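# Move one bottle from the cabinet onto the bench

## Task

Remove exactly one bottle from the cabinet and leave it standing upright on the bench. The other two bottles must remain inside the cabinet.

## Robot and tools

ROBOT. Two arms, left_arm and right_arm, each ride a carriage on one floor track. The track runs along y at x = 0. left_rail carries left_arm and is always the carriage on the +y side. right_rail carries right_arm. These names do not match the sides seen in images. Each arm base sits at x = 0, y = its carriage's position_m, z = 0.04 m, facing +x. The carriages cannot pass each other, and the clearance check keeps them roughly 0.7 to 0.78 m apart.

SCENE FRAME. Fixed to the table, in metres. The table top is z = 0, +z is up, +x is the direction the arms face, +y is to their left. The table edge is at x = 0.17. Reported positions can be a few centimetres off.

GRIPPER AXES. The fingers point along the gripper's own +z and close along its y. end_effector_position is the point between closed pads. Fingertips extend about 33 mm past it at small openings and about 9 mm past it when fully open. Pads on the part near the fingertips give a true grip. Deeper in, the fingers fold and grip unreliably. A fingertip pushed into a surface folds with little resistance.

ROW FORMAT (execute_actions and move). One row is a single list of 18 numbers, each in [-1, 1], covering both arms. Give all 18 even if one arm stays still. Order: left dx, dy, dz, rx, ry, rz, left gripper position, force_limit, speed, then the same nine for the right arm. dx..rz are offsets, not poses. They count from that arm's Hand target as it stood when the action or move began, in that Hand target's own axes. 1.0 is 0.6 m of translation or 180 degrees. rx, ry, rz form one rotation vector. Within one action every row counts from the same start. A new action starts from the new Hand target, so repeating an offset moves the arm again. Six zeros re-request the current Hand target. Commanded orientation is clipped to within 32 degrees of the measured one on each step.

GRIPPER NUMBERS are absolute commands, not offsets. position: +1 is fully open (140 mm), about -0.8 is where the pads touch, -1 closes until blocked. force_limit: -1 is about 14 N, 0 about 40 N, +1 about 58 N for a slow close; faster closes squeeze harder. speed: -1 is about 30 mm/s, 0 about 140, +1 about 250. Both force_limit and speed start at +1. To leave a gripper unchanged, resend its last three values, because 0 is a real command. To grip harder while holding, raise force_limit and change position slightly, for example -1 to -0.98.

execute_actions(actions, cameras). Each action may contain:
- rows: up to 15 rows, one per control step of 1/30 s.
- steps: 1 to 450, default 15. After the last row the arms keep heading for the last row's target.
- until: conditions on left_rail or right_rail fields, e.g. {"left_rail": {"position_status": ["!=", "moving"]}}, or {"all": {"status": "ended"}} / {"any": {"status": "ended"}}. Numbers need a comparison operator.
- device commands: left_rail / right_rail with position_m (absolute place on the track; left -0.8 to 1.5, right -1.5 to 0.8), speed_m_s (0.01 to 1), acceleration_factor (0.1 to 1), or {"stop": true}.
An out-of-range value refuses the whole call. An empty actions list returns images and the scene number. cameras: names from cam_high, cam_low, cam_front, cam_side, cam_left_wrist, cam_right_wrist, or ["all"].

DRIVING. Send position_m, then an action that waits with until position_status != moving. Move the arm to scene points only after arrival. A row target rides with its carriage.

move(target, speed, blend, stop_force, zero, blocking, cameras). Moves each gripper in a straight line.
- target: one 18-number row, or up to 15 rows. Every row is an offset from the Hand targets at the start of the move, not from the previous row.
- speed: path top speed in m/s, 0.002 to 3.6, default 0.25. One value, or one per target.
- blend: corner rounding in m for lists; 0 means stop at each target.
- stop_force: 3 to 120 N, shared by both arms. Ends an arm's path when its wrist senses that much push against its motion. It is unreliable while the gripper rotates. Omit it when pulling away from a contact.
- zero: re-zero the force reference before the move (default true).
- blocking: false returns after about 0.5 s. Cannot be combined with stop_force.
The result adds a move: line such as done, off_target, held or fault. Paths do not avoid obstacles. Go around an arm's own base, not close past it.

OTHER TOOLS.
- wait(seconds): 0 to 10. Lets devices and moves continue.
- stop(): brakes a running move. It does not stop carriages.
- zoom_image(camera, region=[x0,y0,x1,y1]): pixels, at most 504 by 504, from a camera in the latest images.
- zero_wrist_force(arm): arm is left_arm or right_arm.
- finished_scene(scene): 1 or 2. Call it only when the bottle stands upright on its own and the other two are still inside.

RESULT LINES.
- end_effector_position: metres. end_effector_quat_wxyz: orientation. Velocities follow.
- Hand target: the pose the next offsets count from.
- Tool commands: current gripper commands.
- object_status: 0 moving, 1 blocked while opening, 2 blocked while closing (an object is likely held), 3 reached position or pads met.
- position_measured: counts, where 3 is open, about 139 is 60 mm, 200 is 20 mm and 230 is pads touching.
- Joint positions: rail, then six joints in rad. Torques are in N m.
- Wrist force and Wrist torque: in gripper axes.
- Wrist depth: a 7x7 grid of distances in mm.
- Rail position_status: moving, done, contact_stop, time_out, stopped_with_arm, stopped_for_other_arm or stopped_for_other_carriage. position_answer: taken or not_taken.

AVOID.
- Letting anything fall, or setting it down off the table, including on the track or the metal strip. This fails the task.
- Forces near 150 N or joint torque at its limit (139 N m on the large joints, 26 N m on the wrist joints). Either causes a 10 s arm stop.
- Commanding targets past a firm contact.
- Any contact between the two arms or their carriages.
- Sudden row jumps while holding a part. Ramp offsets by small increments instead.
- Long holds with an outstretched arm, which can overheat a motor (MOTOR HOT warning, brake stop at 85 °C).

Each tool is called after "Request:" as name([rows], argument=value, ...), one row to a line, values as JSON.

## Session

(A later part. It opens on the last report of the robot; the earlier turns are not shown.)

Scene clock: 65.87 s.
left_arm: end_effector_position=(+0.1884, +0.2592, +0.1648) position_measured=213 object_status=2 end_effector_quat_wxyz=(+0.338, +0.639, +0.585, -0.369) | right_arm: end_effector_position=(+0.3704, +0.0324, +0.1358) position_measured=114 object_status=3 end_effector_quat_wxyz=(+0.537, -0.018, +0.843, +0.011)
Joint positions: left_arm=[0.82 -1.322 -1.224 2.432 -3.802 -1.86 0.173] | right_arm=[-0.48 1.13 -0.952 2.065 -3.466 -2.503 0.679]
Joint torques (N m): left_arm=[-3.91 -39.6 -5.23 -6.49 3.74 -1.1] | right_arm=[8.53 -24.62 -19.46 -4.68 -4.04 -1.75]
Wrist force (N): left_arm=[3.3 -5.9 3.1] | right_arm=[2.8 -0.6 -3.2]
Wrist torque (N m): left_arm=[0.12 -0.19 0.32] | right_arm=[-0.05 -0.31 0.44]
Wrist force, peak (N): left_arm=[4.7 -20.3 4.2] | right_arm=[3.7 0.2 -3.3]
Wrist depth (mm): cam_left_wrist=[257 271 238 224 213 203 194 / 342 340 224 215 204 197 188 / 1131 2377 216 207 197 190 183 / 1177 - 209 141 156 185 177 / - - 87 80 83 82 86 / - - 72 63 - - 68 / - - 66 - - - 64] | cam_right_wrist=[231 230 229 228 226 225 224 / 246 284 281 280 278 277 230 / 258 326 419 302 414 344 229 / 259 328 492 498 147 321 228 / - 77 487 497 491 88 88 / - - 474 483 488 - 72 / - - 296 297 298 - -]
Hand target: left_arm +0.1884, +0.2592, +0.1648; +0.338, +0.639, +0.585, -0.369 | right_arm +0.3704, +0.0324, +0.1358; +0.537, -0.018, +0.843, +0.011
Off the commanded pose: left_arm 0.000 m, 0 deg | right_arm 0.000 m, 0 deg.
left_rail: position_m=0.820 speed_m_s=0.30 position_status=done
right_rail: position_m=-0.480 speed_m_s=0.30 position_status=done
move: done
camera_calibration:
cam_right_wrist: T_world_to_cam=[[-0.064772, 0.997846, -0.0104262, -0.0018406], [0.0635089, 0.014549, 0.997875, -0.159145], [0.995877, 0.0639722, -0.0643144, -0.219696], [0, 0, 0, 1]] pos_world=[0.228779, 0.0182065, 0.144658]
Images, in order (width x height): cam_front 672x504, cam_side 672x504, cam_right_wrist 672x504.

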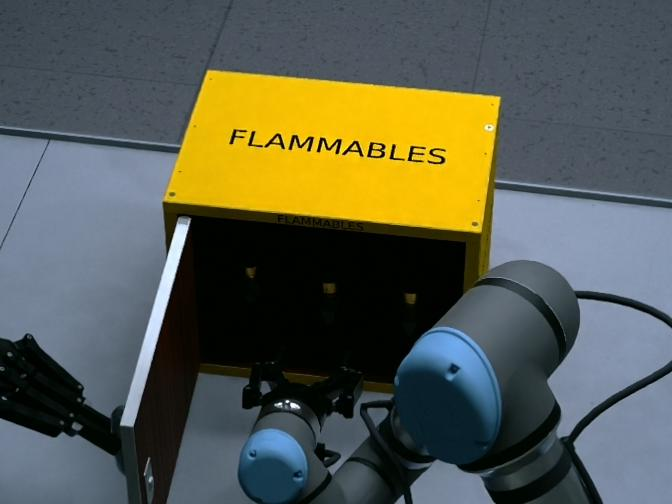

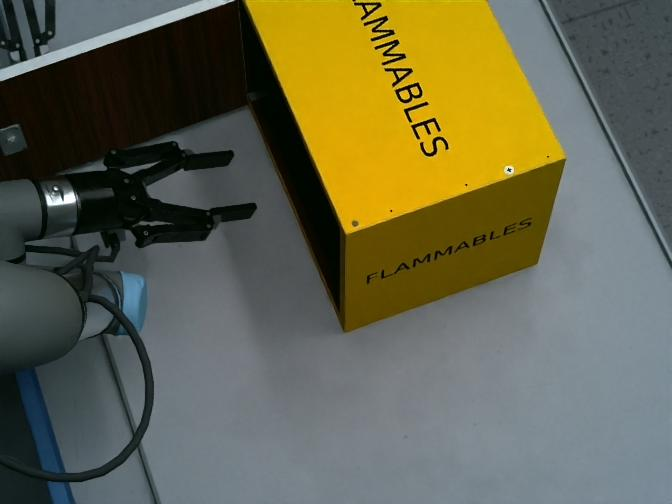

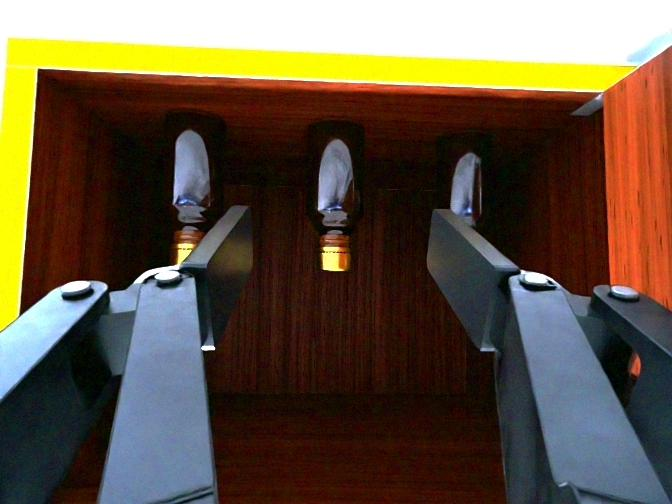

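Request:
move(target=[0, 0, 0, 0, 0, 0, -1, -0.5, -1, 0, 0.0015, 0.1833, 0, 0, 0, 0.12, -0.5, -0.5], speed=0.05, stop_force=12, cameras=["cam_right_wrist"])

Request:
zoom_image(camera="cam_right_wrist", region=[190, 90, 490, 390])

Scene clock: 70.00 s.
left_arm: end_effector_position=(+0.1884, +0.2592, +0.1648) position_measured=213 object_status=2 end_effector_quat_wxyz=(+0.338, +0.639, +0.585, -0.369) | right_arm: end_effector_position=(+0.4700, +0.0375, +0.0893) position_measured=114 object_status=3 end_effector_quat_wxyz=(+0.537, -0.018, +0.843, +0.011)
Joint positions: left_arm=[0.82 -1.322 -1.224 2.432 -3.802 -1.86 0.173] | right_arm=[-0.48 0.965 -0.777 1.931 -3.637 -2.379 0.509]
Joint torques (N m): left_arm=[-5.16 -38.45 -5.32 -6.32 3.32 -0.72] | right_arm=[-10.19 -30.59 -19.34 -4.78 1.54 -1.76]
Wrist force (N): left_arm=[3.6 -6.4 3.0] | right_arm=[2.7 -0.6 -3.6]
Wrist torque (N m): left_arm=[0.02 -0.25 0.32] | right_arm=[-0.03 -0.27 0.44]
Wrist force, peak (N): left_arm=[3.9 -6.3 2.9] | right_arm=[3.1 -0.1 -4.0]
Wrist depth (mm): cam_left_wrist=[257 258 240 224 213 203 194 / 357 340 224 215 204 196 189 / - 2452 216 210 197 191 183 / - - 210 141 157 185 178 / - - 87 80 83 82 86 / - - 72 63 - - 68 / - - 66 - - - 64] | cam_right_wrist=[137 138 140 141 143 145 146 / 180 179 178 176 175 173 173 / 237 188 300 191 293 212 238 / 237 178 144 190 148 207 248 / - 77 394 196 399 87 87 / - - 390 393 399 - 73 / - - 386 390 392 - -]
Hand target: left_arm +0.1884, +0.2592, +0.1648; +0.338, +0.639, +0.585, -0.369 | right_arm +0.4700, +0.0375, +0.0893; +0.537, -0.018, +0.843, +0.011
Off the commanded pose: left_arm 0.000 m, 0 deg | right_arm 0.000 m, 0 deg.
left_rail: position_m=0.820 speed_m_s=0.30 position_status=done
right_rail: position_m=-0.480 speed_m_s=0.30 position_status=done
move: done
camera_calibration:
cam_right_wrist: T_world_to_cam=[[-0.0648696, 0.997839, -0.0104231, -0.000931369], [0.0633085, 0.0145393, 0.997888, -0.119079], [0.995884, 0.0640728, -0.0641149, -0.322227], [0, 0, 0, 1]] pos_world=[0.328378, 0.0233066, 0.098158]
Images, in order (width x height): cam_right_wrist 672x504.

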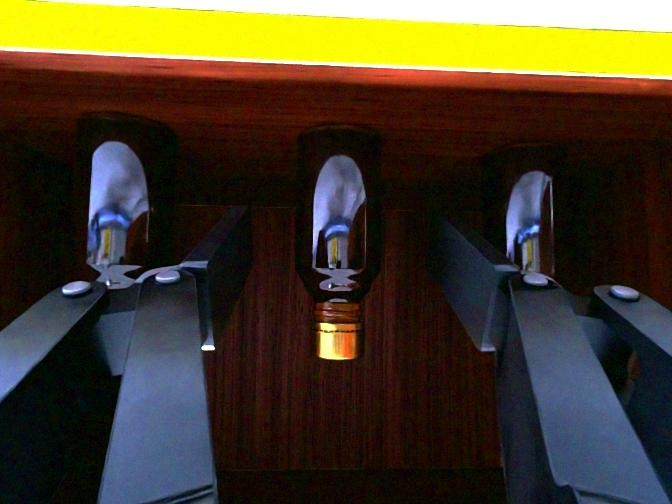

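Scaled by 1.680 from the camera's 672x504 image, which has a finer 960x720 frame.

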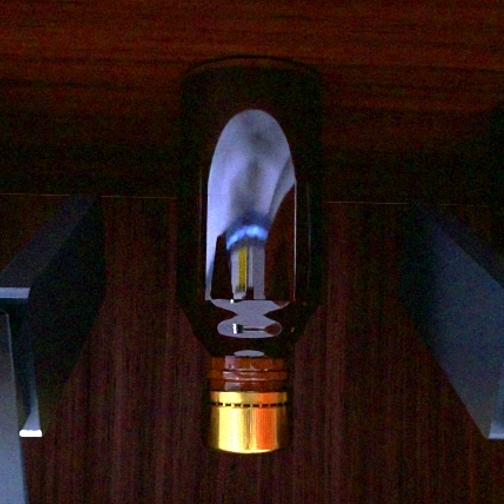

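Request:
move(target=[0, 0, 0, 0, 0, 0, -1, -0.5, -1, 0, 0.0017, 0.0817, 0, 0, 0, 0.12, -0.5, -0.5], speed=0.035, stop_force=10, cameras=["cam_right_wrist", "cam_side"])

Request:
zoom_image(camera="cam_right_wrist", region=[190, 90, 490, 390])

Scene clock: 72.97 s.
left_arm: end_effector_position=(+0.1884, +0.2592, +0.1648) position_measured=213 object_status=2 end_effector_quat_wxyz=(+0.338, +0.639, +0.585, -0.369) | right_arm: end_effector_position=(+0.5143, +0.0404, +0.0686) position_measured=114 object_status=3 end_effector_quat_wxyz=(+0.537, -0.018, +0.843, +0.011)
Joint positions: left_arm=[0.82 -1.322 -1.224 2.432 -3.802 -1.86 0.173] | right_arm=[-0.48 0.901 -0.702 1.851 -3.671 -2.327 0.456]
Joint torques (N m): left_arm=[-5.49 -39 -3.21 -6.33 2.79 -1.07] | right_arm=[-10.3 -32.9 -18.79 -4.77 1.58 -1.85]
Wrist force (N): left_arm=[3.4 -5.9 2.9] | right_arm=[2.8 -0.4 -3.5]
Wrist torque (N m): left_arm=[0.11 -0.20 0.32] | right_arm=[0.00 -0.29 0.43]
Wrist force, peak (N): left_arm=[3.9 -6.4 3.2] | right_arm=[2.9 -0.6 -3.9]
Wrist depth (mm): cam_left_wrist=[257 257 237 224 212 203 194 / 345 340 224 216 205 197 188 / 1232 2402 217 208 197 191 183 / - 2979 209 141 156 185 177 / - - 87 80 83 82 86 / - - 72 63 - - 68 / - - 66 - - - 64] | cam_right_wrist=[- 94 98 96 97 99 100 / 133 132 130 129 128 128 127 / 140 175 220 146 216 175 167 / 139 153 143 144 153 169 165 / - 77 352 146 358 88 88 / - - 349 151 356 - 72 / - - 344 348 351 - -]
Hand target: left_arm +0.1884, +0.2592, +0.1648; +0.338, +0.639, +0.585, -0.369 | right_arm +0.5143, +0.0404, +0.0686; +0.537, -0.018, +0.843, +0.011
Off the commanded pose: left_arm 0.000 m, 0 deg | right_arm 0.000 m, 0 deg.
left_rail: position_m=0.820 speed_m_s=0.30 position_status=done
right_rail: position_m=-0.480 speed_m_s=0.30 position_status=done
move: done
camera_calibration:
cam_right_wrist: T_world_to_cam=[[-0.0648696, 0.997839, -0.0104231, -0.00116713], [0.0633085, 0.0145393, 0.997888, -0.101269], [0.995884, 0.0640728, -0.0641149, -0.367857], [0, 0, 0, 1]] pos_world=[0.372678, 0.0262066, 0.077458]
Images, in order (width x height): cam_side 672x504, cam_right_wrist 672x504.

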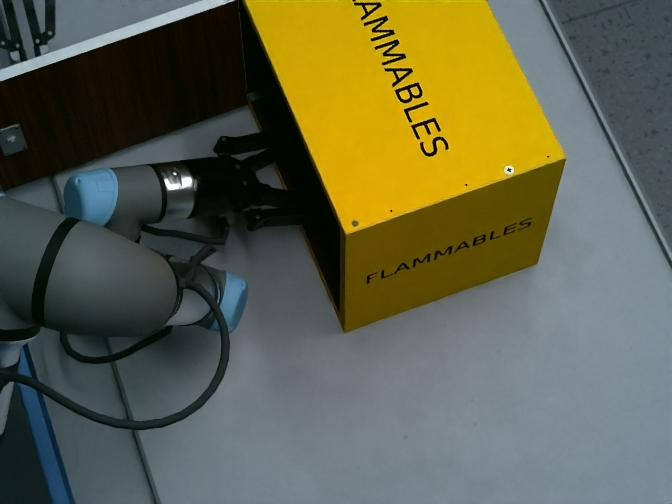

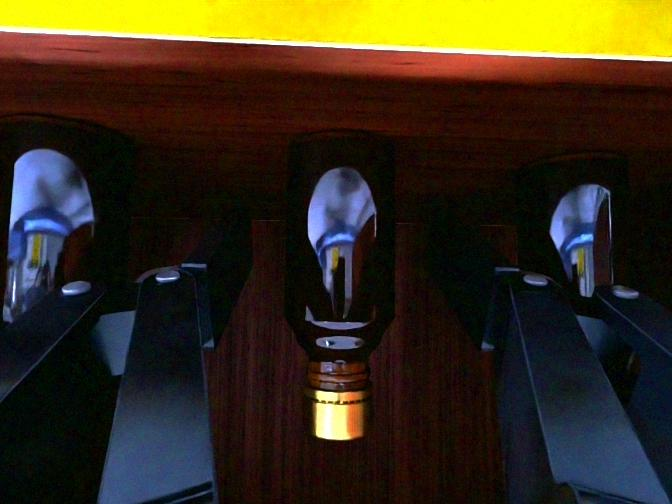

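Scaled by 1.680 from the camera's 672x504 image, which has a finer 960x720 frame.

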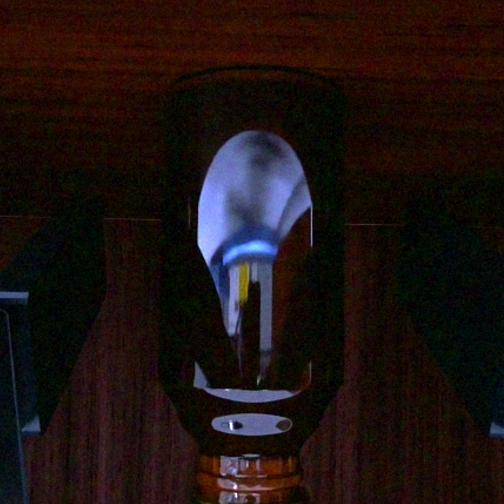

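Request:
execute_actions([
  {"rows": [[0, 0, 0, 0, 0, 0, -1, -0.5, -1, 0, 0, 0, 0, 0, 0, -1, -0.05, -1]], "steps": 120},
], cameras=["cam_right_wrist"])

Scene clock: 77.37 s.
left_arm: end_effector_position=(+0.1884, +0.2592, +0.1648) position_measured=213 object_status=2 end_effector_quat_wxyz=(+0.338, +0.639, +0.585, -0.369) | right_arm: end_effector_position=(+0.5143, +0.0404, +0.0686) position_measured=162 object_status=2 end_effector_quat_wxyz=(+0.537, -0.018, +0.843, +0.011)
Joint positions: left_arm=[0.82 -1.322 -1.224 2.432 -3.802 -1.86 0.173] | right_arm=[-0.48 0.901 -0.702 1.851 -3.671 -2.327 0.456]
Joint torques (N m): left_arm=[-4.87 -38.81 -3.27 -6.25 2.19 -1.13] | right_arm=[1.2 -33.43 -12.34 -1.92 1.59 -1.54]
Wrist force (N): left_arm=[4.0 -6.3 2.9] | right_arm=[1.6 -0.7 -6.0]
Wrist torque (N m): left_arm=[0.03 -0.28 0.32] | right_arm=[-0.06 -0.34 0.47]
Wrist force, peak (N): left_arm=[3.8 -6.3 3.2] | right_arm=[1.2 -0.8 -6.4]
Wrist depth (mm): cam_left_wrist=[257 266 236 224 213 204 194 / 358 340 224 215 205 196 188 / 1142 2263 216 209 198 190 183 / 1195 - 209 141 156 185 177 / - - 87 80 83 82 86 / - - 72 63 - - 68 / - - 66 - - - 64] | cam_right_wrist=[- 94 98 96 97 99 100 / 133 132 131 130 128 128 127 / 140 175 220 146 215 175 187 / 139 352 123 143 148 171 226 / - - 89 145 125 90 162 / - - 62 151 - 63 71 / - - - 349 - - -]
Hand target: left_arm +0.1884, +0.2592, +0.1648; +0.338, +0.639, +0.585, -0.369 | right_arm +0.5143, +0.0404, +0.0686; +0.537, -0.018, +0.843, +0.011
Off the commanded pose: left_arm 0.000 m, 0 deg | right_arm 0.000 m, 0 deg.
left_rail: position_m=0.820 speed_m_s=0.30 position_status=done
right_rail: position_m=-0.480 speed_m_s=0.30 position_status=done
camera_calibration:
cam_right_wrist: T_world_to_cam=[[-0.0647704, 0.997846, -0.0104306, -0.00120357], [0.0633099, 0.0145405, 0.997888, -0.10127], [0.99589, 0.0639733, -0.0641153, -0.367857], [0, 0, 0, 1]] pos_world=[0.372678, 0.0262065, 0.077458]
Images, in order (width x height): cam_right_wrist 672x504.

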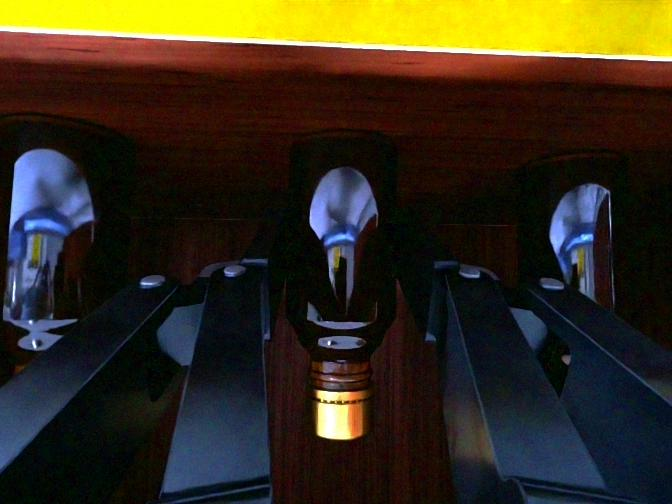

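Request:
move(target=[0, 0, 0, 0, 0, 0, -1, -0.5, -1, -0.01813, 0, -0.00845, 0, 0, 0, -1, -0.05, -1], speed=0.02, cameras=["cam_right_wrist"])

Scene clock: 78.67 s.
left_arm: end_effector_position=(+0.1884, +0.2592, +0.1648) position_measured=213 object_status=2 end_effector_quat_wxyz=(+0.338, +0.639, +0.585, -0.369) | right_arm: end_effector_position=(+0.5143, +0.0404, +0.0804) position_measured=162 object_status=2 end_effector_quat_wxyz=(+0.537, -0.018, +0.843, +0.011)
Joint positions: left_arm=[0.82 -1.322 -1.224 2.432 -3.802 -1.86 0.173] | right_arm=[-0.48 0.901 -0.728 1.856 -3.65 -2.327 0.456]
Joint torques (N m): left_arm=[-6.04 -38.6 -3.81 -6.44 2.06 -0.64] | right_arm=[4.56 -62.54 -3.46 -2.09 -1.52 -0.47]
Wrist force (N): left_arm=[3.8 -6.2 2.7] | right_arm=[5.4 -0.5 -2.4]
Wrist torque (N m): left_arm=[0.04 -0.27 0.32] | right_arm=[-0.02 -0.28 0.43]
Wrist force, peak (N): left_arm=[4.0 -6.3 3.2] | right_arm=[6.0 -0.4 -2.7]
Wrist depth (mm): cam_left_wrist=[257 257 239 224 213 203 194 / 359 339 225 215 204 196 188 / 1154 2477 217 208 198 191 183 / - - 210 141 157 185 177 / - - 87 80 83 82 86 / - - 72 63 - - 68 / - - 66 - - - 64] | cam_right_wrist=[- 112 111 111 110 110 109 / 141 153 157 150 154 153 153 / 140 211 268 147 229 181 167 / 139 352 123 143 148 173 165 / - - 89 145 125 90 165 / - - 62 151 - 64 71 / - - - 347 - - -]
Hand target: left_arm +0.1884, +0.2592, +0.1648; +0.338, +0.639, +0.585, -0.369 | right_arm +0.5143, +0.0404, +0.0806; +0.537, -0.018, +0.843, +0.011
Off the commanded pose: left_arm 0.000 m, 0 deg | right_arm 0.000 m, 0 deg.
left_rail: position_m=0.820 speed_m_s=0.30 position_status=done
right_rail: position_m=-0.480 speed_m_s=0.30 position_status=done
move: done
camera_calibration:
cam_right_wrist: T_world_to_cam=[[-0.0648696, 0.997839, -0.0104231, -0.00104414], [0.0633085, 0.0145393, 0.997888, -0.113044], [0.995884, 0.0640728, -0.0641149, -0.367101], [0, 0, 0, 1]] pos_world=[0.372678, 0.0262066, 0.089258]
Images, in order (width x height): cam_right_wrist 672x504.

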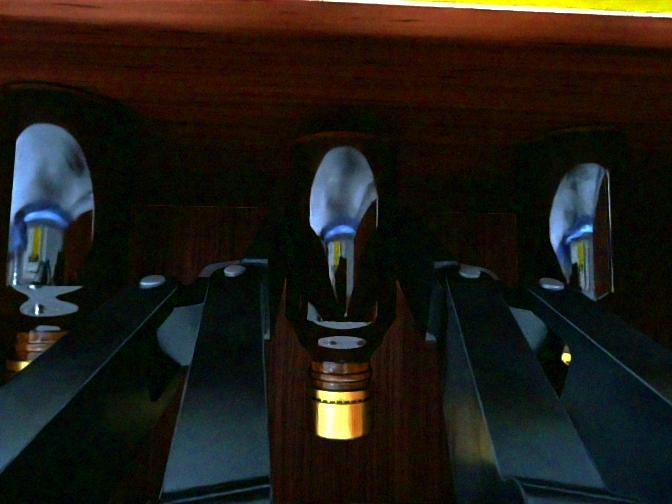

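Request:
move([
  [0, 0, 0, 0, 0, 0, -1, -0.5, -1, -0.0151, 0, -0.00704, 0, 0, 0, -1, -0.05, -1],
  [0, 0, 0, 0, 0, 0, -1, -0.5, -1, 0.09763, 0, -0.24878, 0, 0, 0, -1, -0.05, -1],
], speed=0.05, cameras=["cam_right_wrist", "cam_side", "cam_front"])

Scene clock: 83.60 s.
left_arm: end_effector_position=(+0.1884, +0.2592, +0.1648) position_measured=213 object_status=2 end_effector_quat_wxyz=(+0.338, +0.639, +0.585, -0.369) | right_arm: end_effector_position=(+0.3545, +0.0337, +0.0906) position_measured=162 object_status=2 end_effector_quat_wxyz=(+0.537, -0.018, +0.843, +0.011)
Joint positions: left_arm=[0.82 -1.322 -1.224 2.432 -3.802 -1.86 0.173] | right_arm=[-0.48 1.161 -0.85 2.067 -3.54 -2.524 0.716]
Joint torques (N m): left_arm=[-4.23 -37.85 -4.55 -6.43 1.1 -1.04] | right_arm=[8.52 -56.25 -2.29 -2.03 -4.76 1.63]
Wrist force (N): left_arm=[3.9 -6.0 2.8] | right_arm=[5.6 -0.2 -2.3]
Wrist torque (N m): left_arm=[0.08 -0.28 0.32] | right_arm=[0.04 -0.34 0.20]
Wrist force, peak (N): left_arm=[4.1 -6.3 3.1] | right_arm=[5.9 -0.4 -2.8]
Wrist depth (mm): cam_left_wrist=[258 270 239 224 213 203 195 / 343 341 225 216 204 197 188 / - 2531 217 207 197 190 183 / 1105 3269 209 141 156 185 177 / - - 87 80 83 82 86 / - - 72 63 - - 68 / - - 66 - - - 64] | cam_right_wrist=[160 158 157 156 155 155 154 / 226 223 221 203 219 217 215 / 259 297 297 146 262 297 225 / 261 330 114 144 127 360 224 / - - 83 145 125 90 197 / - - 62 150 - 63 71 / - - - 383 - - -]
Hand target: left_arm +0.1884, +0.2592, +0.1648; +0.338, +0.639, +0.585, -0.369 | right_arm +0.3544, +0.0337, +0.0906; +0.537, -0.018, +0.843, +0.011
Off the commanded pose: left_arm 0.000 m, 0 deg | right_arm 0.000 m, 0 deg.
left_rail: position_m=0.820 speed_m_s=0.30 position_status=done
right_rail: position_m=-0.480 speed_m_s=0.30 position_status=done
move: done
camera_calibration:
cam_right_wrist: T_world_to_cam=[[-0.0648702, 0.997839, -0.0104307, -0.00461864], [0.0633079, 0.0145469, 0.997888, -0.112909], [0.995884, 0.0640729, -0.0641148, -0.206882], [0, 0, 0, 1]] pos_world=[0.212878, 0.0195066, 0.099358]
Images, in order (width x height): cam_front 672x504, cam_side 672x504, cam_right_wrist 672x504.

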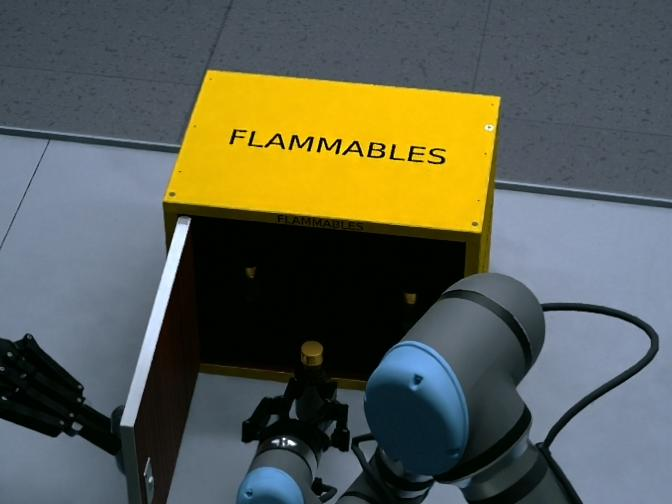

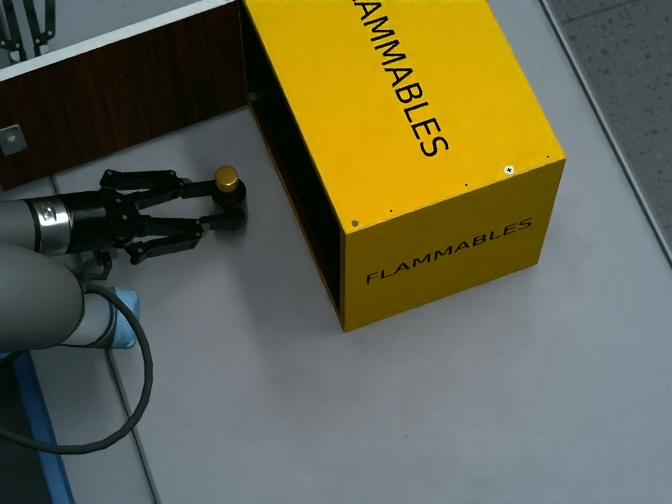

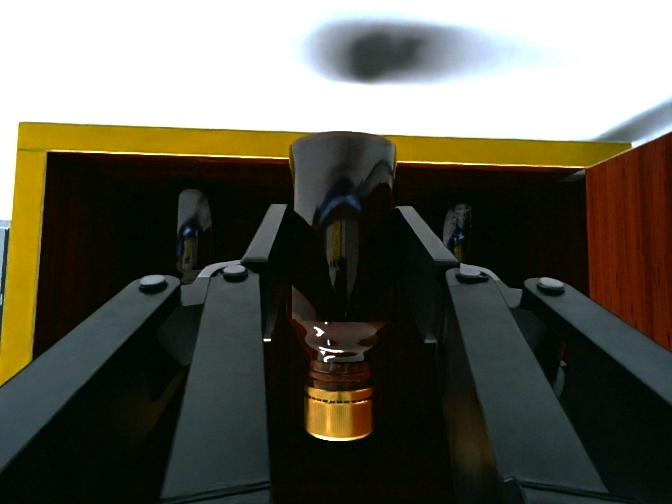

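Request:
execute_actions([
  {"right_rail": {"position_m": -0.88, "speed_m_s": 0.15, "acceleration_factor": 0.3}, "steps": 300, "until": {"right_rail": {"position_status": ["!=", "moving"]}}},
], cameras=["cam_right_wrist", "cam_side"])

Request:
move(target=[0, 0, 0, 0, 0, 0, -1, -0.5, -1, 0.04229, 0, 0.01972, 0, 0, 0, -1, -0.05, -1], speed=0.02, stop_force=5)

Request:
move(target=[0, 0, 0, 0, 0, 0, -1, -0.5, -1, 0.03776, 0, 0.01761, 0, 0, 0, -1, -0.05, -1], speed=0.005, stop_force=4, cameras=["cam_right_wrist", "cam_side"])

Scene clock: 87.47 s.
left_arm: end_effector_position=(+0.1884, +0.2592, +0.1648) position_measured=213 object_status=2 end_effector_quat_wxyz=(+0.338, +0.639, +0.585, -0.369) | right_arm: end_effector_position=(+0.3544, -0.3663, +0.0906) position_measured=162 object_status=2 end_effector_quat_wxyz=(+0.537, -0.018, +0.843, +0.011)
Joint positions: left_arm=[0.82 -1.322 -1.224 2.432 -3.802 -1.86 0.173] | right_arm=[-0.88 1.161 -0.85 2.067 -3.54 -2.524 0.717]
Joint torques (N m): left_arm=[-5.68 -37.83 -3.6 -6.16 0.73 -0.93] | right_arm=[6.37 -52.47 -13.66 -2.31 -3.27 1.83]
Wrist force (N): left_arm=[3.4 -6.2 3.0] | right_arm=[5.7 -0.2 -2.0]
Wrist torque (N m): left_arm=[0.06 -0.19 0.32] | right_arm=[0.04 -0.36 0.21]
Wrist force, peak (N): left_arm=[4.0 -6.3 2.9] | right_arm=[5.9 -0.3 -2.5]
Wrist depth (mm): cam_left_wrist=[256 265 237 224 213 203 195 / 346 338 224 215 205 196 188 / - 2615 217 208 198 191 183 / 1183 - 211 126 125 184 178 / 1085 - 87 80 83 82 86 / - - 72 63 - - 68 / - - 66 - - - 64] | cam_right_wrist=[160 158 157 155 155 154 163 / 225 223 222 202 219 216 215 / 388 383 373 146 322 329 283 / 4324 3860 111 144 147 391 298 / - - 83 145 125 90 267 / - - 62 150 - 63 71 / - - - - - - -]
Hand target: left_arm +0.1884, +0.2592, +0.1648; +0.338, +0.639, +0.585, -0.369 | right_arm +0.3544, -0.3663, +0.0906; +0.537, -0.018, +0.843, +0.011
Tool commands: left_gripper/position=-1.0 left_gripper/force_limit=-0.5 left_gripper/speed=-1.0 right_gripper/position=-1.0 right_gripper/force_limit=-0.05 right_gripper/speed=-1.0
Off the commanded pose: left_arm 0.000 m, 0 deg | right_arm 0.000 m, 0 deg.
left_rail: position_m=0.820 speed_m_s=0.30 position_status=done
right_rail: position_m=-0.880 speed_m_s=0.15 position_status=done
camera_calibration:
cam_right_wrist: T_world_to_cam=[[-0.0648696, 0.997839, -0.0104231, 0.394511], [0.0633085, 0.0145393, 0.997888, -0.107187], [0.995884, 0.0640728, -0.0641149, -0.181147], [0, 0, 0, 1]] pos_world=[0.212778, -0.380493, 0.099458]
Images, in order (width x height): cam_side 672x504, cam_right_wrist 672x504.

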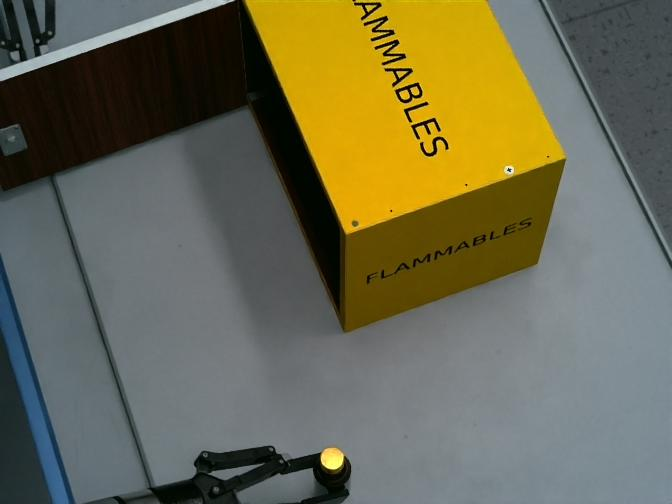

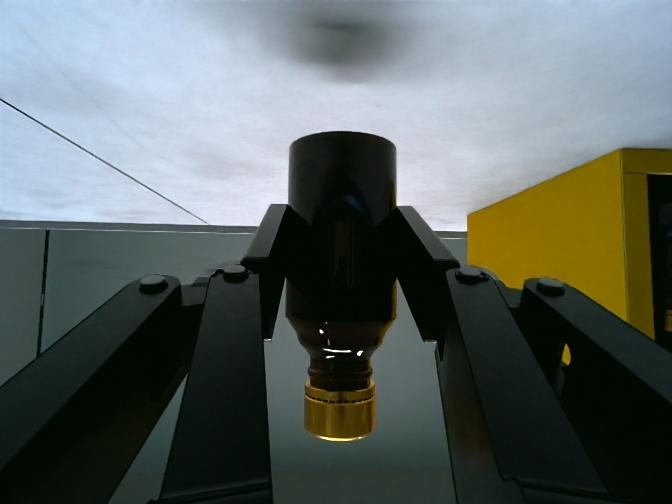

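Scene clock: 89.93 s.
left_arm: end_effector_position=(+0.1884, +0.2592, +0.1648) position_measured=213 object_status=2 end_effector_quat_wxyz=(+0.338, +0.639, +0.585, -0.369) | right_arm: end_effector_position=(+0.3544, -0.3663, +0.0626) position_measured=162 object_status=2 end_effector_quat_wxyz=(+0.537, -0.018, +0.843, +0.011)
Joint positions: left_arm=[0.82 -1.322 -1.224 2.432 -3.802 -1.86 0.173] | right_arm=[-0.88 1.161 -0.779 2.055 -3.599 -2.524 0.717]
Joint torques (N m): left_arm=[-4.49 -37.76 -4.9 -6.21 0.11 -1.23] | right_arm=[5.57 -29.55 -17.16 -5.23 -0.95 -1.77]
Wrist force (N): left_arm=[3.8 -6.3 2.8] | right_arm=[5.7 -0.3 -2.2]
Wrist torque (N m): left_arm=[0.02 -0.27 0.31] | right_arm=[0.02 -0.35 0.22]
Wrist force, peak (N): left_arm=[4.0 -6.5 2.8] | right_arm=[6.0 -0.2 -2.5]
Wrist depth (mm): cam_left_wrist=[258 259 239 224 212 203 194 / 360 341 224 214 204 197 189 / - 2377 216 208 198 191 182 / - 2979 209 140 157 184 177 / 1307 - 87 80 83 82 86 / - - 72 63 - - 68 / - - 66 - - - 64] | cam_right_wrist=[114 113 112 112 118 110 110 / 161 159 159 150 156 155 154 / 328 275 269 146 261 258 256 / 500 460 111 144 148 392 297 / - - 83 145 125 90 266 / - - 62 150 - 64 71 / - - - - - - -]
Hand target: left_arm +0.1884, +0.2592, +0.1648; +0.338, +0.639, +0.585, -0.369 | right_arm +0.3544, -0.3663, +0.0626; +0.537, -0.018, +0.843, +0.011
Off the commanded pose: left_arm 0.000 m, 0 deg | right_arm 0.000 m, 0 deg.
left_rail: position_m=0.820 speed_m_s=0.30 position_status=done
right_rail: position_m=-0.880 speed_m_s=0.15 position_status=done
move: done

Scene clock: 93.67 s.
left_arm: end_effector_position=(+0.1884, +0.2592, +0.1648) position_measured=213 object_status=2 end_effector_quat_wxyz=(+0.338, +0.639, +0.585, -0.369) | right_arm: end_effector_position=(+0.3544, -0.3663, +0.0502) position_measured=162 object_status=2 end_effector_quat_wxyz=(+0.537, -0.018, +0.843, +0.011)
Joint positions: left_arm=[0.82 -1.322 -1.224 2.432 -3.802 -1.86 0.173] | right_arm=[-0.88 1.161 -0.748 2.048 -3.623 -2.524 0.717]
Joint torques (N m): left_arm=[-4.3 -38.33 -3.94 -6.49 -0.19 -1.15] | right_arm=[-2.46 -55.99 -0.14 -2.41 0.3 1.17]
Wrist force (N): left_arm=[3.7 -6.0 2.5] | right_arm=[3.5 -0.7 -3.0]
Wrist torque (N m): left_arm=[0.11 -0.23 0.32] | right_arm=[0.01 -0.31 0.25]
Wrist force, peak (N): left_arm=[4.1 -6.5 2.8] | right_arm=[-1.4 -1.6 -6.6]
Wrist depth (mm): cam_left_wrist=[257 258 237 224 213 204 195 / 358 339 224 215 204 196 188 / - 2452 217 208 198 191 183 / 1252 - 209 140 123 185 178 / 1286 - 87 80 83 82 86 / - - 72 63 - - 68 / - - 66 - - - 64] | cam_right_wrist=[- 93 93 92 92 91 96 / 132 132 131 129 129 139 127 / 229 225 221 147 215 216 212 / 543 410 114 143 147 367 281 / - - 83 145 125 90 267 / - - 62 150 - 63 71 / - - - - - - -]
Hand target: left_arm +0.1884, +0.2592, +0.1648; +0.338, +0.639, +0.585, -0.369 | right_arm +0.3544, -0.3663, +0.0502; +0.537, -0.018, +0.843, +0.011 (not the last commanded pose)
Off the commanded pose: left_arm 0.000 m, 0 deg | right_arm 0.013 m, 0 deg.
left_rail: position_m=0.820 speed_m_s=0.30 position_status=done
right_rail: position_m=-0.880 speed_m_s=0.15 position_status=done
move: contact (right_arm)
camera_calibration:
cam_right_wrist: T_world_to_cam=[[-0.0648622, 0.997841, -0.0103237, 0.394083], [0.0633161, 0.0144399, 0.997889, -0.0669113], [0.995884, 0.0640716, -0.064116, -0.183737], [0, 0, 0, 1]] pos_world=[0.212778, -0.380493, 0.059058]
Images, in order (width x height): cam_side 672x504, cam_right_wrist 672x504.

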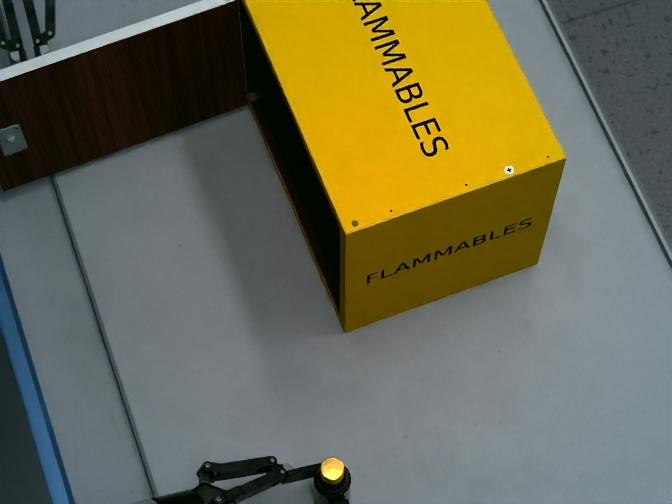

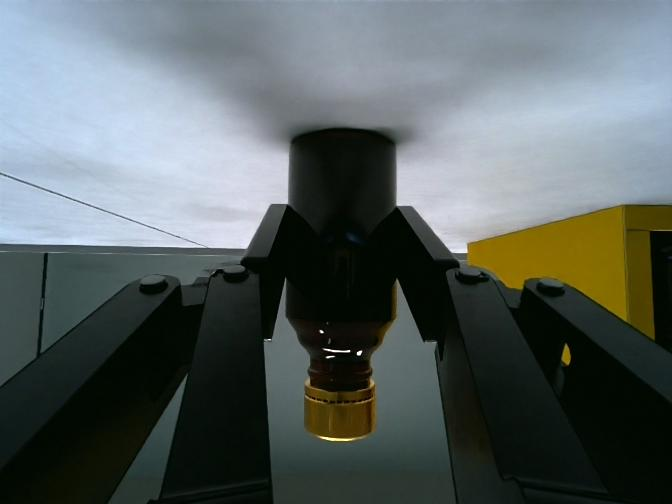

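Request:
execute_actions([
  {"rows": [[0, 0, 0, 0, 0, 0, -1, -0.5, -1, 0, 0, 0, 0, 0, 0, 0.12, -0.05, -1]], "steps": 75},
], cameras=["cam_right_wrist"])

Request:
move(target=[0, 0, 0, 0, 0, 0, -1, -0.5, -1, 0, 0, -0.15, 0, 0, 0, 0.12, -0.05, -1], speed=0.05, cameras=["cam_right_wrist", "cam_front"])

Scene clock: 96.57 s.
left_arm: end_effector_position=(+0.1884, +0.2592, +0.1648) position_measured=213 object_status=2 end_effector_quat_wxyz=(+0.338, +0.639, +0.585, -0.369) | right_arm: end_effector_position=(+0.3544, -0.3663, +0.0502) position_measured=114 object_status=3 end_effector_quat_wxyz=(+0.537, -0.018, +0.843, +0.011)
Joint positions: left_arm=[0.82 -1.322 -1.224 2.432 -3.802 -1.86 0.173] | right_arm=[-0.88 1.161 -0.748 2.048 -3.623 -2.524 0.717]
Joint torques (N m): left_arm=[-4.74 -37.48 -4.03 -6.46 -0.13 -1.02] | right_arm=[-2.7 -49.22 -4.43 -4.13 0.24 1.23]
Wrist force (N): left_arm=[3.4 -6.0 2.6] | right_arm=[2.7 -0.4 -3.4]
Wrist torque (N m): left_arm=[0.10 -0.18 0.32] | right_arm=[0.00 -0.28 0.22]
Wrist force, peak (N): left_arm=[3.8 -6.3 2.9] | right_arm=[4.0 -0.5 -2.9]
Wrist depth (mm): cam_left_wrist=[257 265 239 225 213 204 194 / 362 340 224 216 204 196 188 / 1183 2615 216 208 198 191 183 / - - 209 141 156 185 178 / - - 87 80 83 82 86 / - - 72 63 - - 68 / - - 66 - - - 64] | cam_right_wrist=[- 93 93 92 92 91 96 / 133 132 131 130 129 138 127 / 230 225 195 146 216 213 211 / 547 397 142 144 147 346 283 / - 77 - 145 151 88 87 / - - - 150 - - 72 / - - - - - - -]
Hand target: left_arm +0.1884, +0.2592, +0.1648; +0.338, +0.639, +0.585, -0.369 | right_arm +0.3544, -0.3663, +0.0502; +0.537, -0.018, +0.843, +0.011
Off the commanded pose: left_arm 0.000 m, 0 deg | right_arm 0.000 m, 0 deg.
left_rail: position_m=0.820 speed_m_s=0.30 position_status=done
right_rail: position_m=-0.880 speed_m_s=0.15 position_status=done
camera_calibration:
cam_right_wrist: T_world_to_cam=[[-0.0648622, 0.997841, -0.0103237, 0.394083], [0.0633161, 0.0144399, 0.997889, -0.0669113], [0.995884, 0.0640716, -0.064116, -0.183737], [0, 0, 0, 1]] pos_world=[0.212778, -0.380493, 0.059058]
Images, in order (width x height): cam_right_wrist 672x504.

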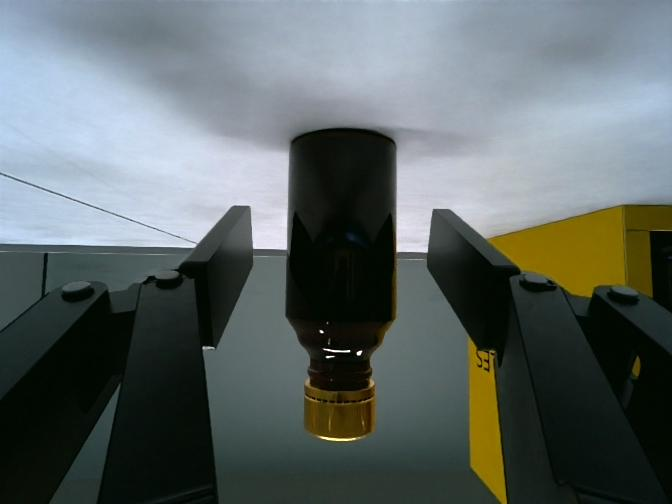

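Scene clock: 99.03 s.
left_arm: end_effector_position=(+0.1884, +0.2592, +0.1648) position_measured=213 object_status=2 end_effector_quat_wxyz=(+0.338, +0.639, +0.585, -0.369) | right_arm: end_effector_position=(+0.2730, -0.3697, +0.0882) position_measured=114 object_status=3 end_effector_quat_wxyz=(+0.537, -0.018, +0.843, +0.011)
Joint positions: left_arm=[0.82 -1.322 -1.224 2.432 -3.802 -1.86 0.173] | right_arm=[-0.88 1.318 -0.903 2.129 -3.355 -2.62 0.947]
Joint torques (N m): left_arm=[-3.57 -38.66 -5.23 -6.46 -0.33 -1.27] | right_arm=[9.01 -51.92 -0.95 -1.13 -4.37 1.85]
Wrist force (N): left_arm=[4.0 -6.1 2.9] | right_arm=[2.8 -0.5 -3.3]
Wrist torque (N m): left_arm=[0.08 -0.31 0.32] | right_arm=[-0.02 -0.31 0.21]
Wrist force, peak (N): left_arm=[3.8 -6.5 2.8] | right_arm=[2.9 -0.6 -3.7]
Wrist depth (mm): cam_left_wrist=[256 257 239 225 212 203 195 / 345 340 224 215 204 196 189 / - 2377 217 208 198 191 183 / - - 211 141 125 185 178 / - - 87 80 83 82 86 / - - 72 63 - - 68 / - - 66 - - - 64] | cam_right_wrist=[156 154 163 153 152 151 151 / 221 217 217 215 214 212 210 / 383 372 326 232 357 354 350 / - 114 142 231 146 351 467 / - 77 109 - - 88 88 / - - - 3727 - - 72 / - - - - - - -]
Hand target: left_arm +0.1884, +0.2592, +0.1648; +0.338, +0.639, +0.585, -0.369 | right_arm +0.2729, -0.3697, +0.0883; +0.537, -0.018, +0.843, +0.011
Off the commanded pose: left_arm 0.000 m, 0 deg | right_arm 0.000 m, 0 deg.
left_rail: position_m=0.820 speed_m_s=0.30 position_status=done
right_rail: position_m=-0.880 speed_m_s=0.15 position_status=done
move: done
camera_calibration:
cam_right_wrist: T_world_to_cam=[[-0.0648627, 0.997841, -0.0103313, 0.392589], [0.0633155, 0.0144475, 0.997889, -0.0996251], [0.995884, 0.0640717, -0.0641159, -0.100018], [0, 0, 0, 1]] pos_world=[0.131378, -0.383893, 0.097058]
Images, in order (width x height): cam_front 672x504, cam_right_wrist 672x504.

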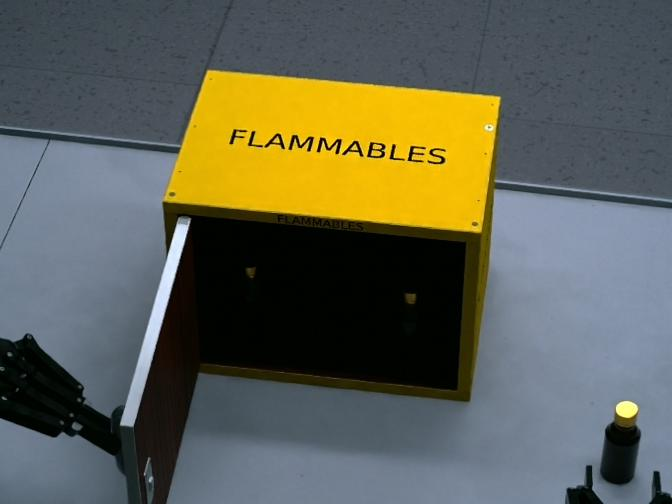

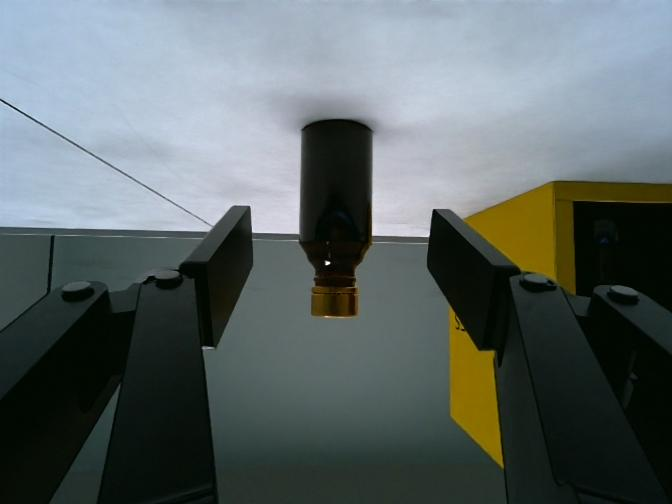

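Request:
execute_actions([
  {"right_rail": {"position_m": -1.15, "speed_m_s": 0.2, "acceleration_factor": 0.4}, "steps": 300, "until": {"right_rail": {"position_status": ["!=", "moving"]}}},
])

Request:
move([
  [-0.01966, -0.0013, 0.03392, -0.02406, 0, -0.01389, -1, -0.5, -1, 0, 0, 0, 0, 0, 0, 0.12, -0.05, -1],
  [-0.03934, 0.00105, 0.0678, -0.04811, 0, -0.02778, -1, -0.5, -1, 0, 0, 0, 0, 0, 0, 0.12, -0.05, -1],
  [-0.05882, 0.0069, 0.10137, -0.07217, 0, -0.04167, -1, -0.5, -1, 0, 0, 0, 0, 0, 0, 0.12, -0.05, -1],
  [-0.07799, 0.016, 0.13439, -0.09622, 0, -0.05556, -1, -0.5, -1, 0, 0, 0, 0, 0, 0, 0.12, -0.05, -1],
], speed=0.03, blend=0.01, stop_force=50, cameras=["cam_front"])

Scene clock: 103.07 s.
left_arm: end_effector_position=(+0.1884, +0.2592, +0.1648) position_measured=213 object_status=2 end_effector_quat_wxyz=(+0.338, +0.639, +0.585, -0.369) | right_arm: end_effector_position=(+0.2729, -0.6397, +0.0883) position_measured=114 object_status=3 end_effector_quat_wxyz=(+0.537, -0.018, +0.843, +0.011)
Joint positions: left_arm=[0.82 -1.322 -1.224 2.432 -3.802 -1.86 0.173] | right_arm=[-1.15 1.318 -0.903 2.129 -3.354 -2.62 0.948]
Joint torques (N m): left_arm=[-4.21 -39.26 -3.26 -6.33 -0.28 -0.91] | right_arm=[6.89 -49.49 -13.56 -1.91 -3.96 1.7]
Wrist force (N): left_arm=[3.6 -6.2 2.9] | right_arm=[2.9 -0.8 -3.2]
Wrist torque (N m): left_arm=[0.06 -0.23 0.32] | right_arm=[-0.09 -0.33 0.21]
Wrist force, peak (N): left_arm=[3.9 -6.4 3.0] | right_arm=[2.9 -0.6 -3.7]
Wrist depth (mm): cam_left_wrist=[257 259 236 224 212 203 194 / 359 340 224 214 204 197 188 / - 2353 216 207 198 191 183 / - - 210 141 156 184 178 / 1195 - 87 80 83 82 86 / - - 73 63 - - 68 / - - 66 - - - 64] | cam_right_wrist=[156 154 162 152 151 151 151 / 222 218 217 215 213 211 211 / 376 377 370 365 358 313 349 / 4003 - 142 669 146 740 - / - 77 - - - 88 88 / - - - - - - 73 / - - - - - - -]
Hand target: left_arm +0.1884, +0.2592, +0.1648; +0.338, +0.639, +0.585, -0.369 | right_arm +0.2729, -0.6397, +0.0883; +0.537, -0.018, +0.843, +0.011
Tool commands: left_gripper/position=-1.0 left_gripper/force_limit=-0.5 left_gripper/speed=-1.0 right_gripper/position=+0.12 right_gripper/force_limit=-0.05 right_gripper/speed=-1.0
Off the commanded pose: left_arm 0.000 m, 0 deg | right_arm 0.000 m, 0 deg.
left_rail: position_m=0.820 speed_m_s=0.30 position_status=done
right_rail: position_m=-1.150 speed_m_s=0.20 position_status=done

Scene clock: 109.90 s.
left_arm: end_effector_position=(+0.1898, +0.1655, +0.1650) position_measured=213 object_status=2 end_effector_quat_wxyz=(+0.397, +0.527, +0.687, -0.304) | right_arm: end_effector_position=(+0.2729, -0.6397, +0.0883) position_measured=114 object_status=3 end_effector_quat_wxyz=(+0.537, -0.018, +0.843, +0.011)
Joint positions: left_arm=[0.82 -1.604 -1.152 2.287 -3.734 -1.316 -0.151] | right_arm=[-1.15 1.318 -0.903 2.129 -3.354 -2.62 0.948]
Joint torques (N m): left_arm=[-16.39 -29.71 -28.26 -4.52 -0.75 -1.03] | right_arm=[1.34 -37.05 -13.69 -3.14 -1.9 1.73]
Wrist force (N): left_arm=[7.1 12.0 0.6] | right_arm=[2.9 -0.6 -3.4]
Wrist torque (N m): left_arm=[-0.14 -0.14 0.23] | right_arm=[-0.04 -0.32 0.22]
Wrist force, peak (N): left_arm=[7.2 17.5 0.6] | right_arm=[3.0 -0.7 -3.6]
Wrist depth (mm): cam_left_wrist=[257 276 237 224 213 204 195 / 337 356 223 215 204 197 189 / 2353 509 218 208 196 191 183 / 2047 769 209 141 156 185 178 / 2377 - 87 80 83 82 86 / - - 72 63 - - 68 / - - 66 - - - 64] | cam_right_wrist=[155 155 163 152 152 151 151 / 221 219 217 214 214 211 211 / 379 375 368 362 356 352 349 / 2845 - 143 - 146 111 592 / - 77 - - 146 88 88 / - - 4003 - 3860 - 72 / - - - - - - -]
Hand target: left_arm +0.1898, +0.1655, +0.1650; +0.397, +0.527, +0.687, -0.304 | right_arm +0.2729, -0.6397, +0.0883; +0.537, -0.018, +0.843, +0.011
Off the commanded pose: left_arm 0.000 m, 0 deg | right_arm 0.000 m, 0 deg.
left_rail: position_m=0.820 speed_m_s=0.30 position_status=done
right_rail: position_m=-1.150 speed_m_s=0.20 position_status=done
move: done
Images, in order (width x height): cam_front 672x504.

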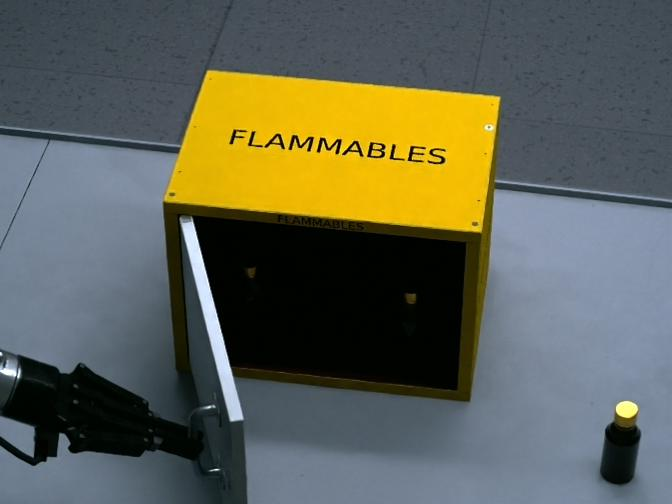

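Request:
move([
  [-0.01966, -0.0004, 0.03392, -0.02406, 0, -0.01389, -1, -0.5, -1, 0, 0, 0, 0, 0, 0, 0.12, -0.05, -1],
  [-0.03934, 0.00185, 0.0678, -0.04811, 0, -0.02778, -1, -0.5, -1, 0, 0, 0, 0, 0, 0, 0.12, -0.05, -1],
  [-0.05882, 0.0076, 0.10137, -0.07217, 0, -0.04167, -1, -0.5, -1, 0, 0, 0, 0, 0, 0, 0.12, -0.05, -1],
  [-0.07799, 0.0167, 0.13439, -0.09622, 0, -0.05556, -1, -0.5, -1, 0, 0, 0, 0, 0, 0, 0.12, -0.05, -1],
], speed=0.03, blend=0.01, stop_force=50)

Scene clock: 117.13 s.
left_arm: end_effector_position=(+0.2236, +0.0781, +0.1652) position_measured=213 object_status=2 end_effector_quat_wxyz=(+0.444, +0.400, +0.768, -0.231) | right_arm: end_effector_position=(+0.2729, -0.6397, +0.0883) position_measured=114 object_status=3 end_effector_quat_wxyz=(+0.537, -0.018, +0.843, +0.011)
Joint positions: left_arm=[0.82 -1.695 -1.017 1.98 -3.443 -0.951 -0.425] | right_arm=[-1.15 1.318 -0.903 2.129 -3.354 -2.62 0.948]
Joint torques (N m): left_arm=[-17.17 -37.44 -31.82 -4.16 0.2 -0.98] | right_arm=[-4.83 -27.04 -14.05 -3.74 0.37 1.76]
Wrist force (N): left_arm=[6.0 12.8 0.5] | right_arm=[2.7 -0.6 -3.2]
Wrist torque (N m): left_arm=[-0.17 -0.15 0.20] | right_arm=[-0.03 -0.28 0.22]
Wrist force, peak (N): left_arm=[6.4 17.6 0.8] | right_arm=[2.9 -0.8 -3.6]
Wrist depth (mm): cam_left_wrist=[288 281 237 224 212 204 196 / 377 358 223 215 204 197 189 / 550 513 216 207 197 191 184 / 993 934 209 141 157 185 178 / 669 676 87 80 83 82 86 / - - 72 63 - - 68 / - - 66 - - - 64] | cam_right_wrist=[156 154 163 153 152 151 151 / 221 218 216 215 213 212 211 / 441 373 366 365 415 413 350 / - 651 137 - 146 592 591 / - 78 124 3432 146 88 87 / - - 3487 - - - 72 / - - - - - - -]
Hand target: left_arm +0.2236, +0.0781, +0.1652; +0.444, +0.400, +0.768, -0.231 | right_arm +0.2729, -0.6397, +0.0883; +0.537, -0.018, +0.843, +0.011
Off the commanded pose: left_arm 0.000 m, 0 deg | right_arm 0.000 m, 0 deg.
left_rail: position_m=0.820 speed_m_s=0.30 position_status=done
right_rail: position_m=-1.150 speed_m_s=0.20 position_status=done
move: done

Continue 50→30°, then 30→15°.

Request:
move([
  [-0.01966, -0.0004, 0.03392, -0.02406, 0, -0.01389, -1, -0.5, -1, 0, 0, 0, 0, 0, 0, 0.12, -0.05, -1],
  [-0.03934, 0.00185, 0.0678, -0.04811, 0, -0.02778, -1, -0.5, -1, 0, 0, 0, 0, 0, 0, 0.12, -0.05, -1],
  [-0.05882, 0.0076, 0.10137, -0.07217, 0, -0.04167, -1, -0.5, -1, 0, 0, 0, 0, 0, 0, 0.12, -0.05, -1],
  [-0.07799, 0.0167, 0.13439, -0.09622, 0, -0.05556, -1, -0.5, -1, 0, 0, 0, 0, 0, 0, 0.12, -0.05, -1],
], speed=0.03, blend=0.01, stop_force=50)

Request:
move([
  [-0.01966, -0.0004, 0.03392, -0.02406, 0, -0.01389, -1, -0.5, -1, 0, 0, 0, 0, 0, 0, 0.12, -0.05, -1],
  [-0.03934, 0.00185, 0.0678, -0.04811, 0, -0.02778, -1, -0.5, -1, 0, 0, 0, 0, 0, 0, 0.12, -0.05, -1],
  [-0.05882, 0.0076, 0.10137, -0.07217, 0, -0.04167, -1, -0.5, -1, 0, 0, 0, 0, 0, 0, 0.12, -0.05, -1],
], speed=0.03, blend=0.01, stop_force=50, cameras=["cam_front"])

Scene clock: 124.43 s.
left_arm: end_effector_position=(+0.2853, +0.0074, +0.1655) position_measured=213 object_status=2 end_effector_quat_wxyz=(+0.477, +0.260, +0.826, -0.150) | right_arm: end_effector_position=(+0.2729, -0.6397, +0.0883) position_measured=114 object_status=3 end_effector_quat_wxyz=(+0.537, -0.018, +0.843, +0.011)
Joint positions: left_arm=[0.82 -1.676 -0.847 1.586 -3.008 -0.711 -0.734] | right_arm=[-1.15 1.318 -0.903 2.129 -3.354 -2.62 0.948]
Joint torques (N m): left_arm=[-5.56 -47.02 -35.6 -3.54 0.58 -1.01] | right_arm=[-5.97 -27.07 -14.21 -3.67 0.37 1.66]
Wrist force (N): left_arm=[3.4 16.1 -1.1] | right_arm=[2.9 -0.7 -3.3]
Wrist torque (N m): left_arm=[-0.10 -0.13 0.18] | right_arm=[-0.06 -0.32 0.22]
Wrist force, peak (N): left_arm=[3.0 16.3 -0.9] | right_arm=[2.9 -0.8 -3.7]
Wrist depth (mm): cam_left_wrist=[265 267 236 224 212 204 195 / 350 352 223 214 205 197 189 / 506 452 216 207 198 192 184 / 934 713 208 141 156 185 179 / - - 87 80 83 82 86 / - - 72 63 - - 68 / - - 66 - - - 64] | cam_right_wrist=[156 155 163 153 151 151 150 / 221 219 217 215 214 212 211 / 319 373 366 362 360 354 350 / - 4003 142 - 146 601 576 / - 77 126 - - 87 88 / - - 3793 - - - 72 / - - 4412 - - - -]
Hand target: left_arm +0.2853, +0.0074, +0.1655; +0.477, +0.260, +0.826, -0.150 | right_arm +0.2729, -0.6397, +0.0883; +0.537, -0.018, +0.843, +0.011
Off the commanded pose: left_arm 0.000 m, 0 deg | right_arm 0.000 m, 0 deg.
left_rail: position_m=0.820 speed_m_s=0.30 position_status=done
right_rail: position_m=-1.150 speed_m_s=0.20 position_status=done
move: done

Scene clock: 129.83 s.
left_arm: end_effector_position=(+0.3455, -0.0292, +0.1656) position_measured=213 object_status=2 end_effector_quat_wxyz=(+0.492, +0.150, +0.853, -0.087) | right_arm: end_effector_position=(+0.2729, -0.6397, +0.0883) position_measured=114 object_status=3 end_effector_quat_wxyz=(+0.537, -0.018, +0.843, +0.011)
Joint positions: left_arm=[0.82 -1.625 -0.701 1.238 -2.573 -0.594 -1.025] | right_arm=[-1.15 1.318 -0.903 2.129 -3.354 -2.62 0.948]
Joint torques (N m): left_arm=[1.35 -49.58 -34.7 -2.45 2.61 -0.96] | right_arm=[-5.9 -26.95 -14.33 -3.73 0.48 1.56]
Wrist force (N): left_arm=[-0.6 8.6 -2.3] | right_arm=[2.7 -0.6 -3.4]
Wrist torque (N m): left_arm=[-0.12 -0.04 0.18] | right_arm=[-0.04 -0.28 0.22]
Wrist force, peak (N): left_arm=[2.9 16.3 -1.2] | right_arm=[3.0 -0.9 -3.6]
Wrist depth (mm): cam_left_wrist=[266 267 235 224 213 204 196 / 350 350 223 215 204 198 190 / 508 514 216 206 196 191 184 / 912 - 208 141 156 185 179 / - - 87 80 83 82 86 / - - 72 63 - - 68 / - - 66 - - - 64] | cam_right_wrist=[156 154 163 152 152 151 151 / 222 218 217 214 213 212 210 / 335 373 366 365 356 354 349 / - 113 136 569 147 601 607 / - 77 - - - 87 87 / - - - - - - 73 / - - - - - - -]
Hand target: left_arm +0.3455, -0.0292, +0.1656; +0.492, +0.150, +0.853, -0.087 | right_arm +0.2729, -0.6397, +0.0883; +0.537, -0.018, +0.843, +0.011
Off the commanded pose: left_arm 0.000 m, 0 deg | right_arm 0.000 m, 0 deg.
left_rail: position_m=0.820 speed_m_s=0.30 position_status=done
right_rail: position_m=-1.150 speed_m_s=0.20 position_status=done
move: done
Images, in order (width x height): cam_front 672x504.

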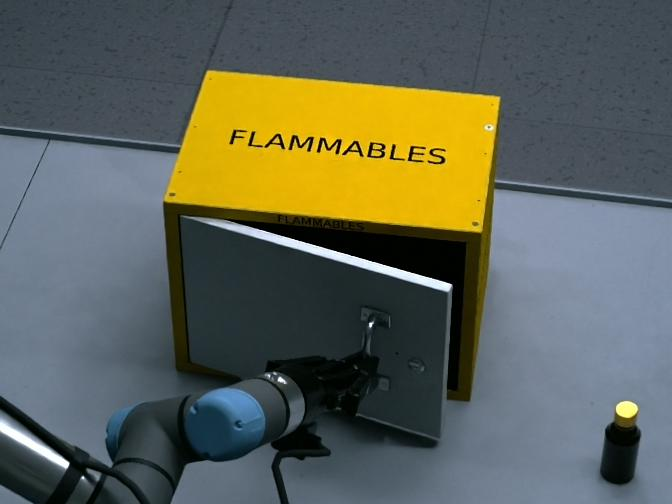

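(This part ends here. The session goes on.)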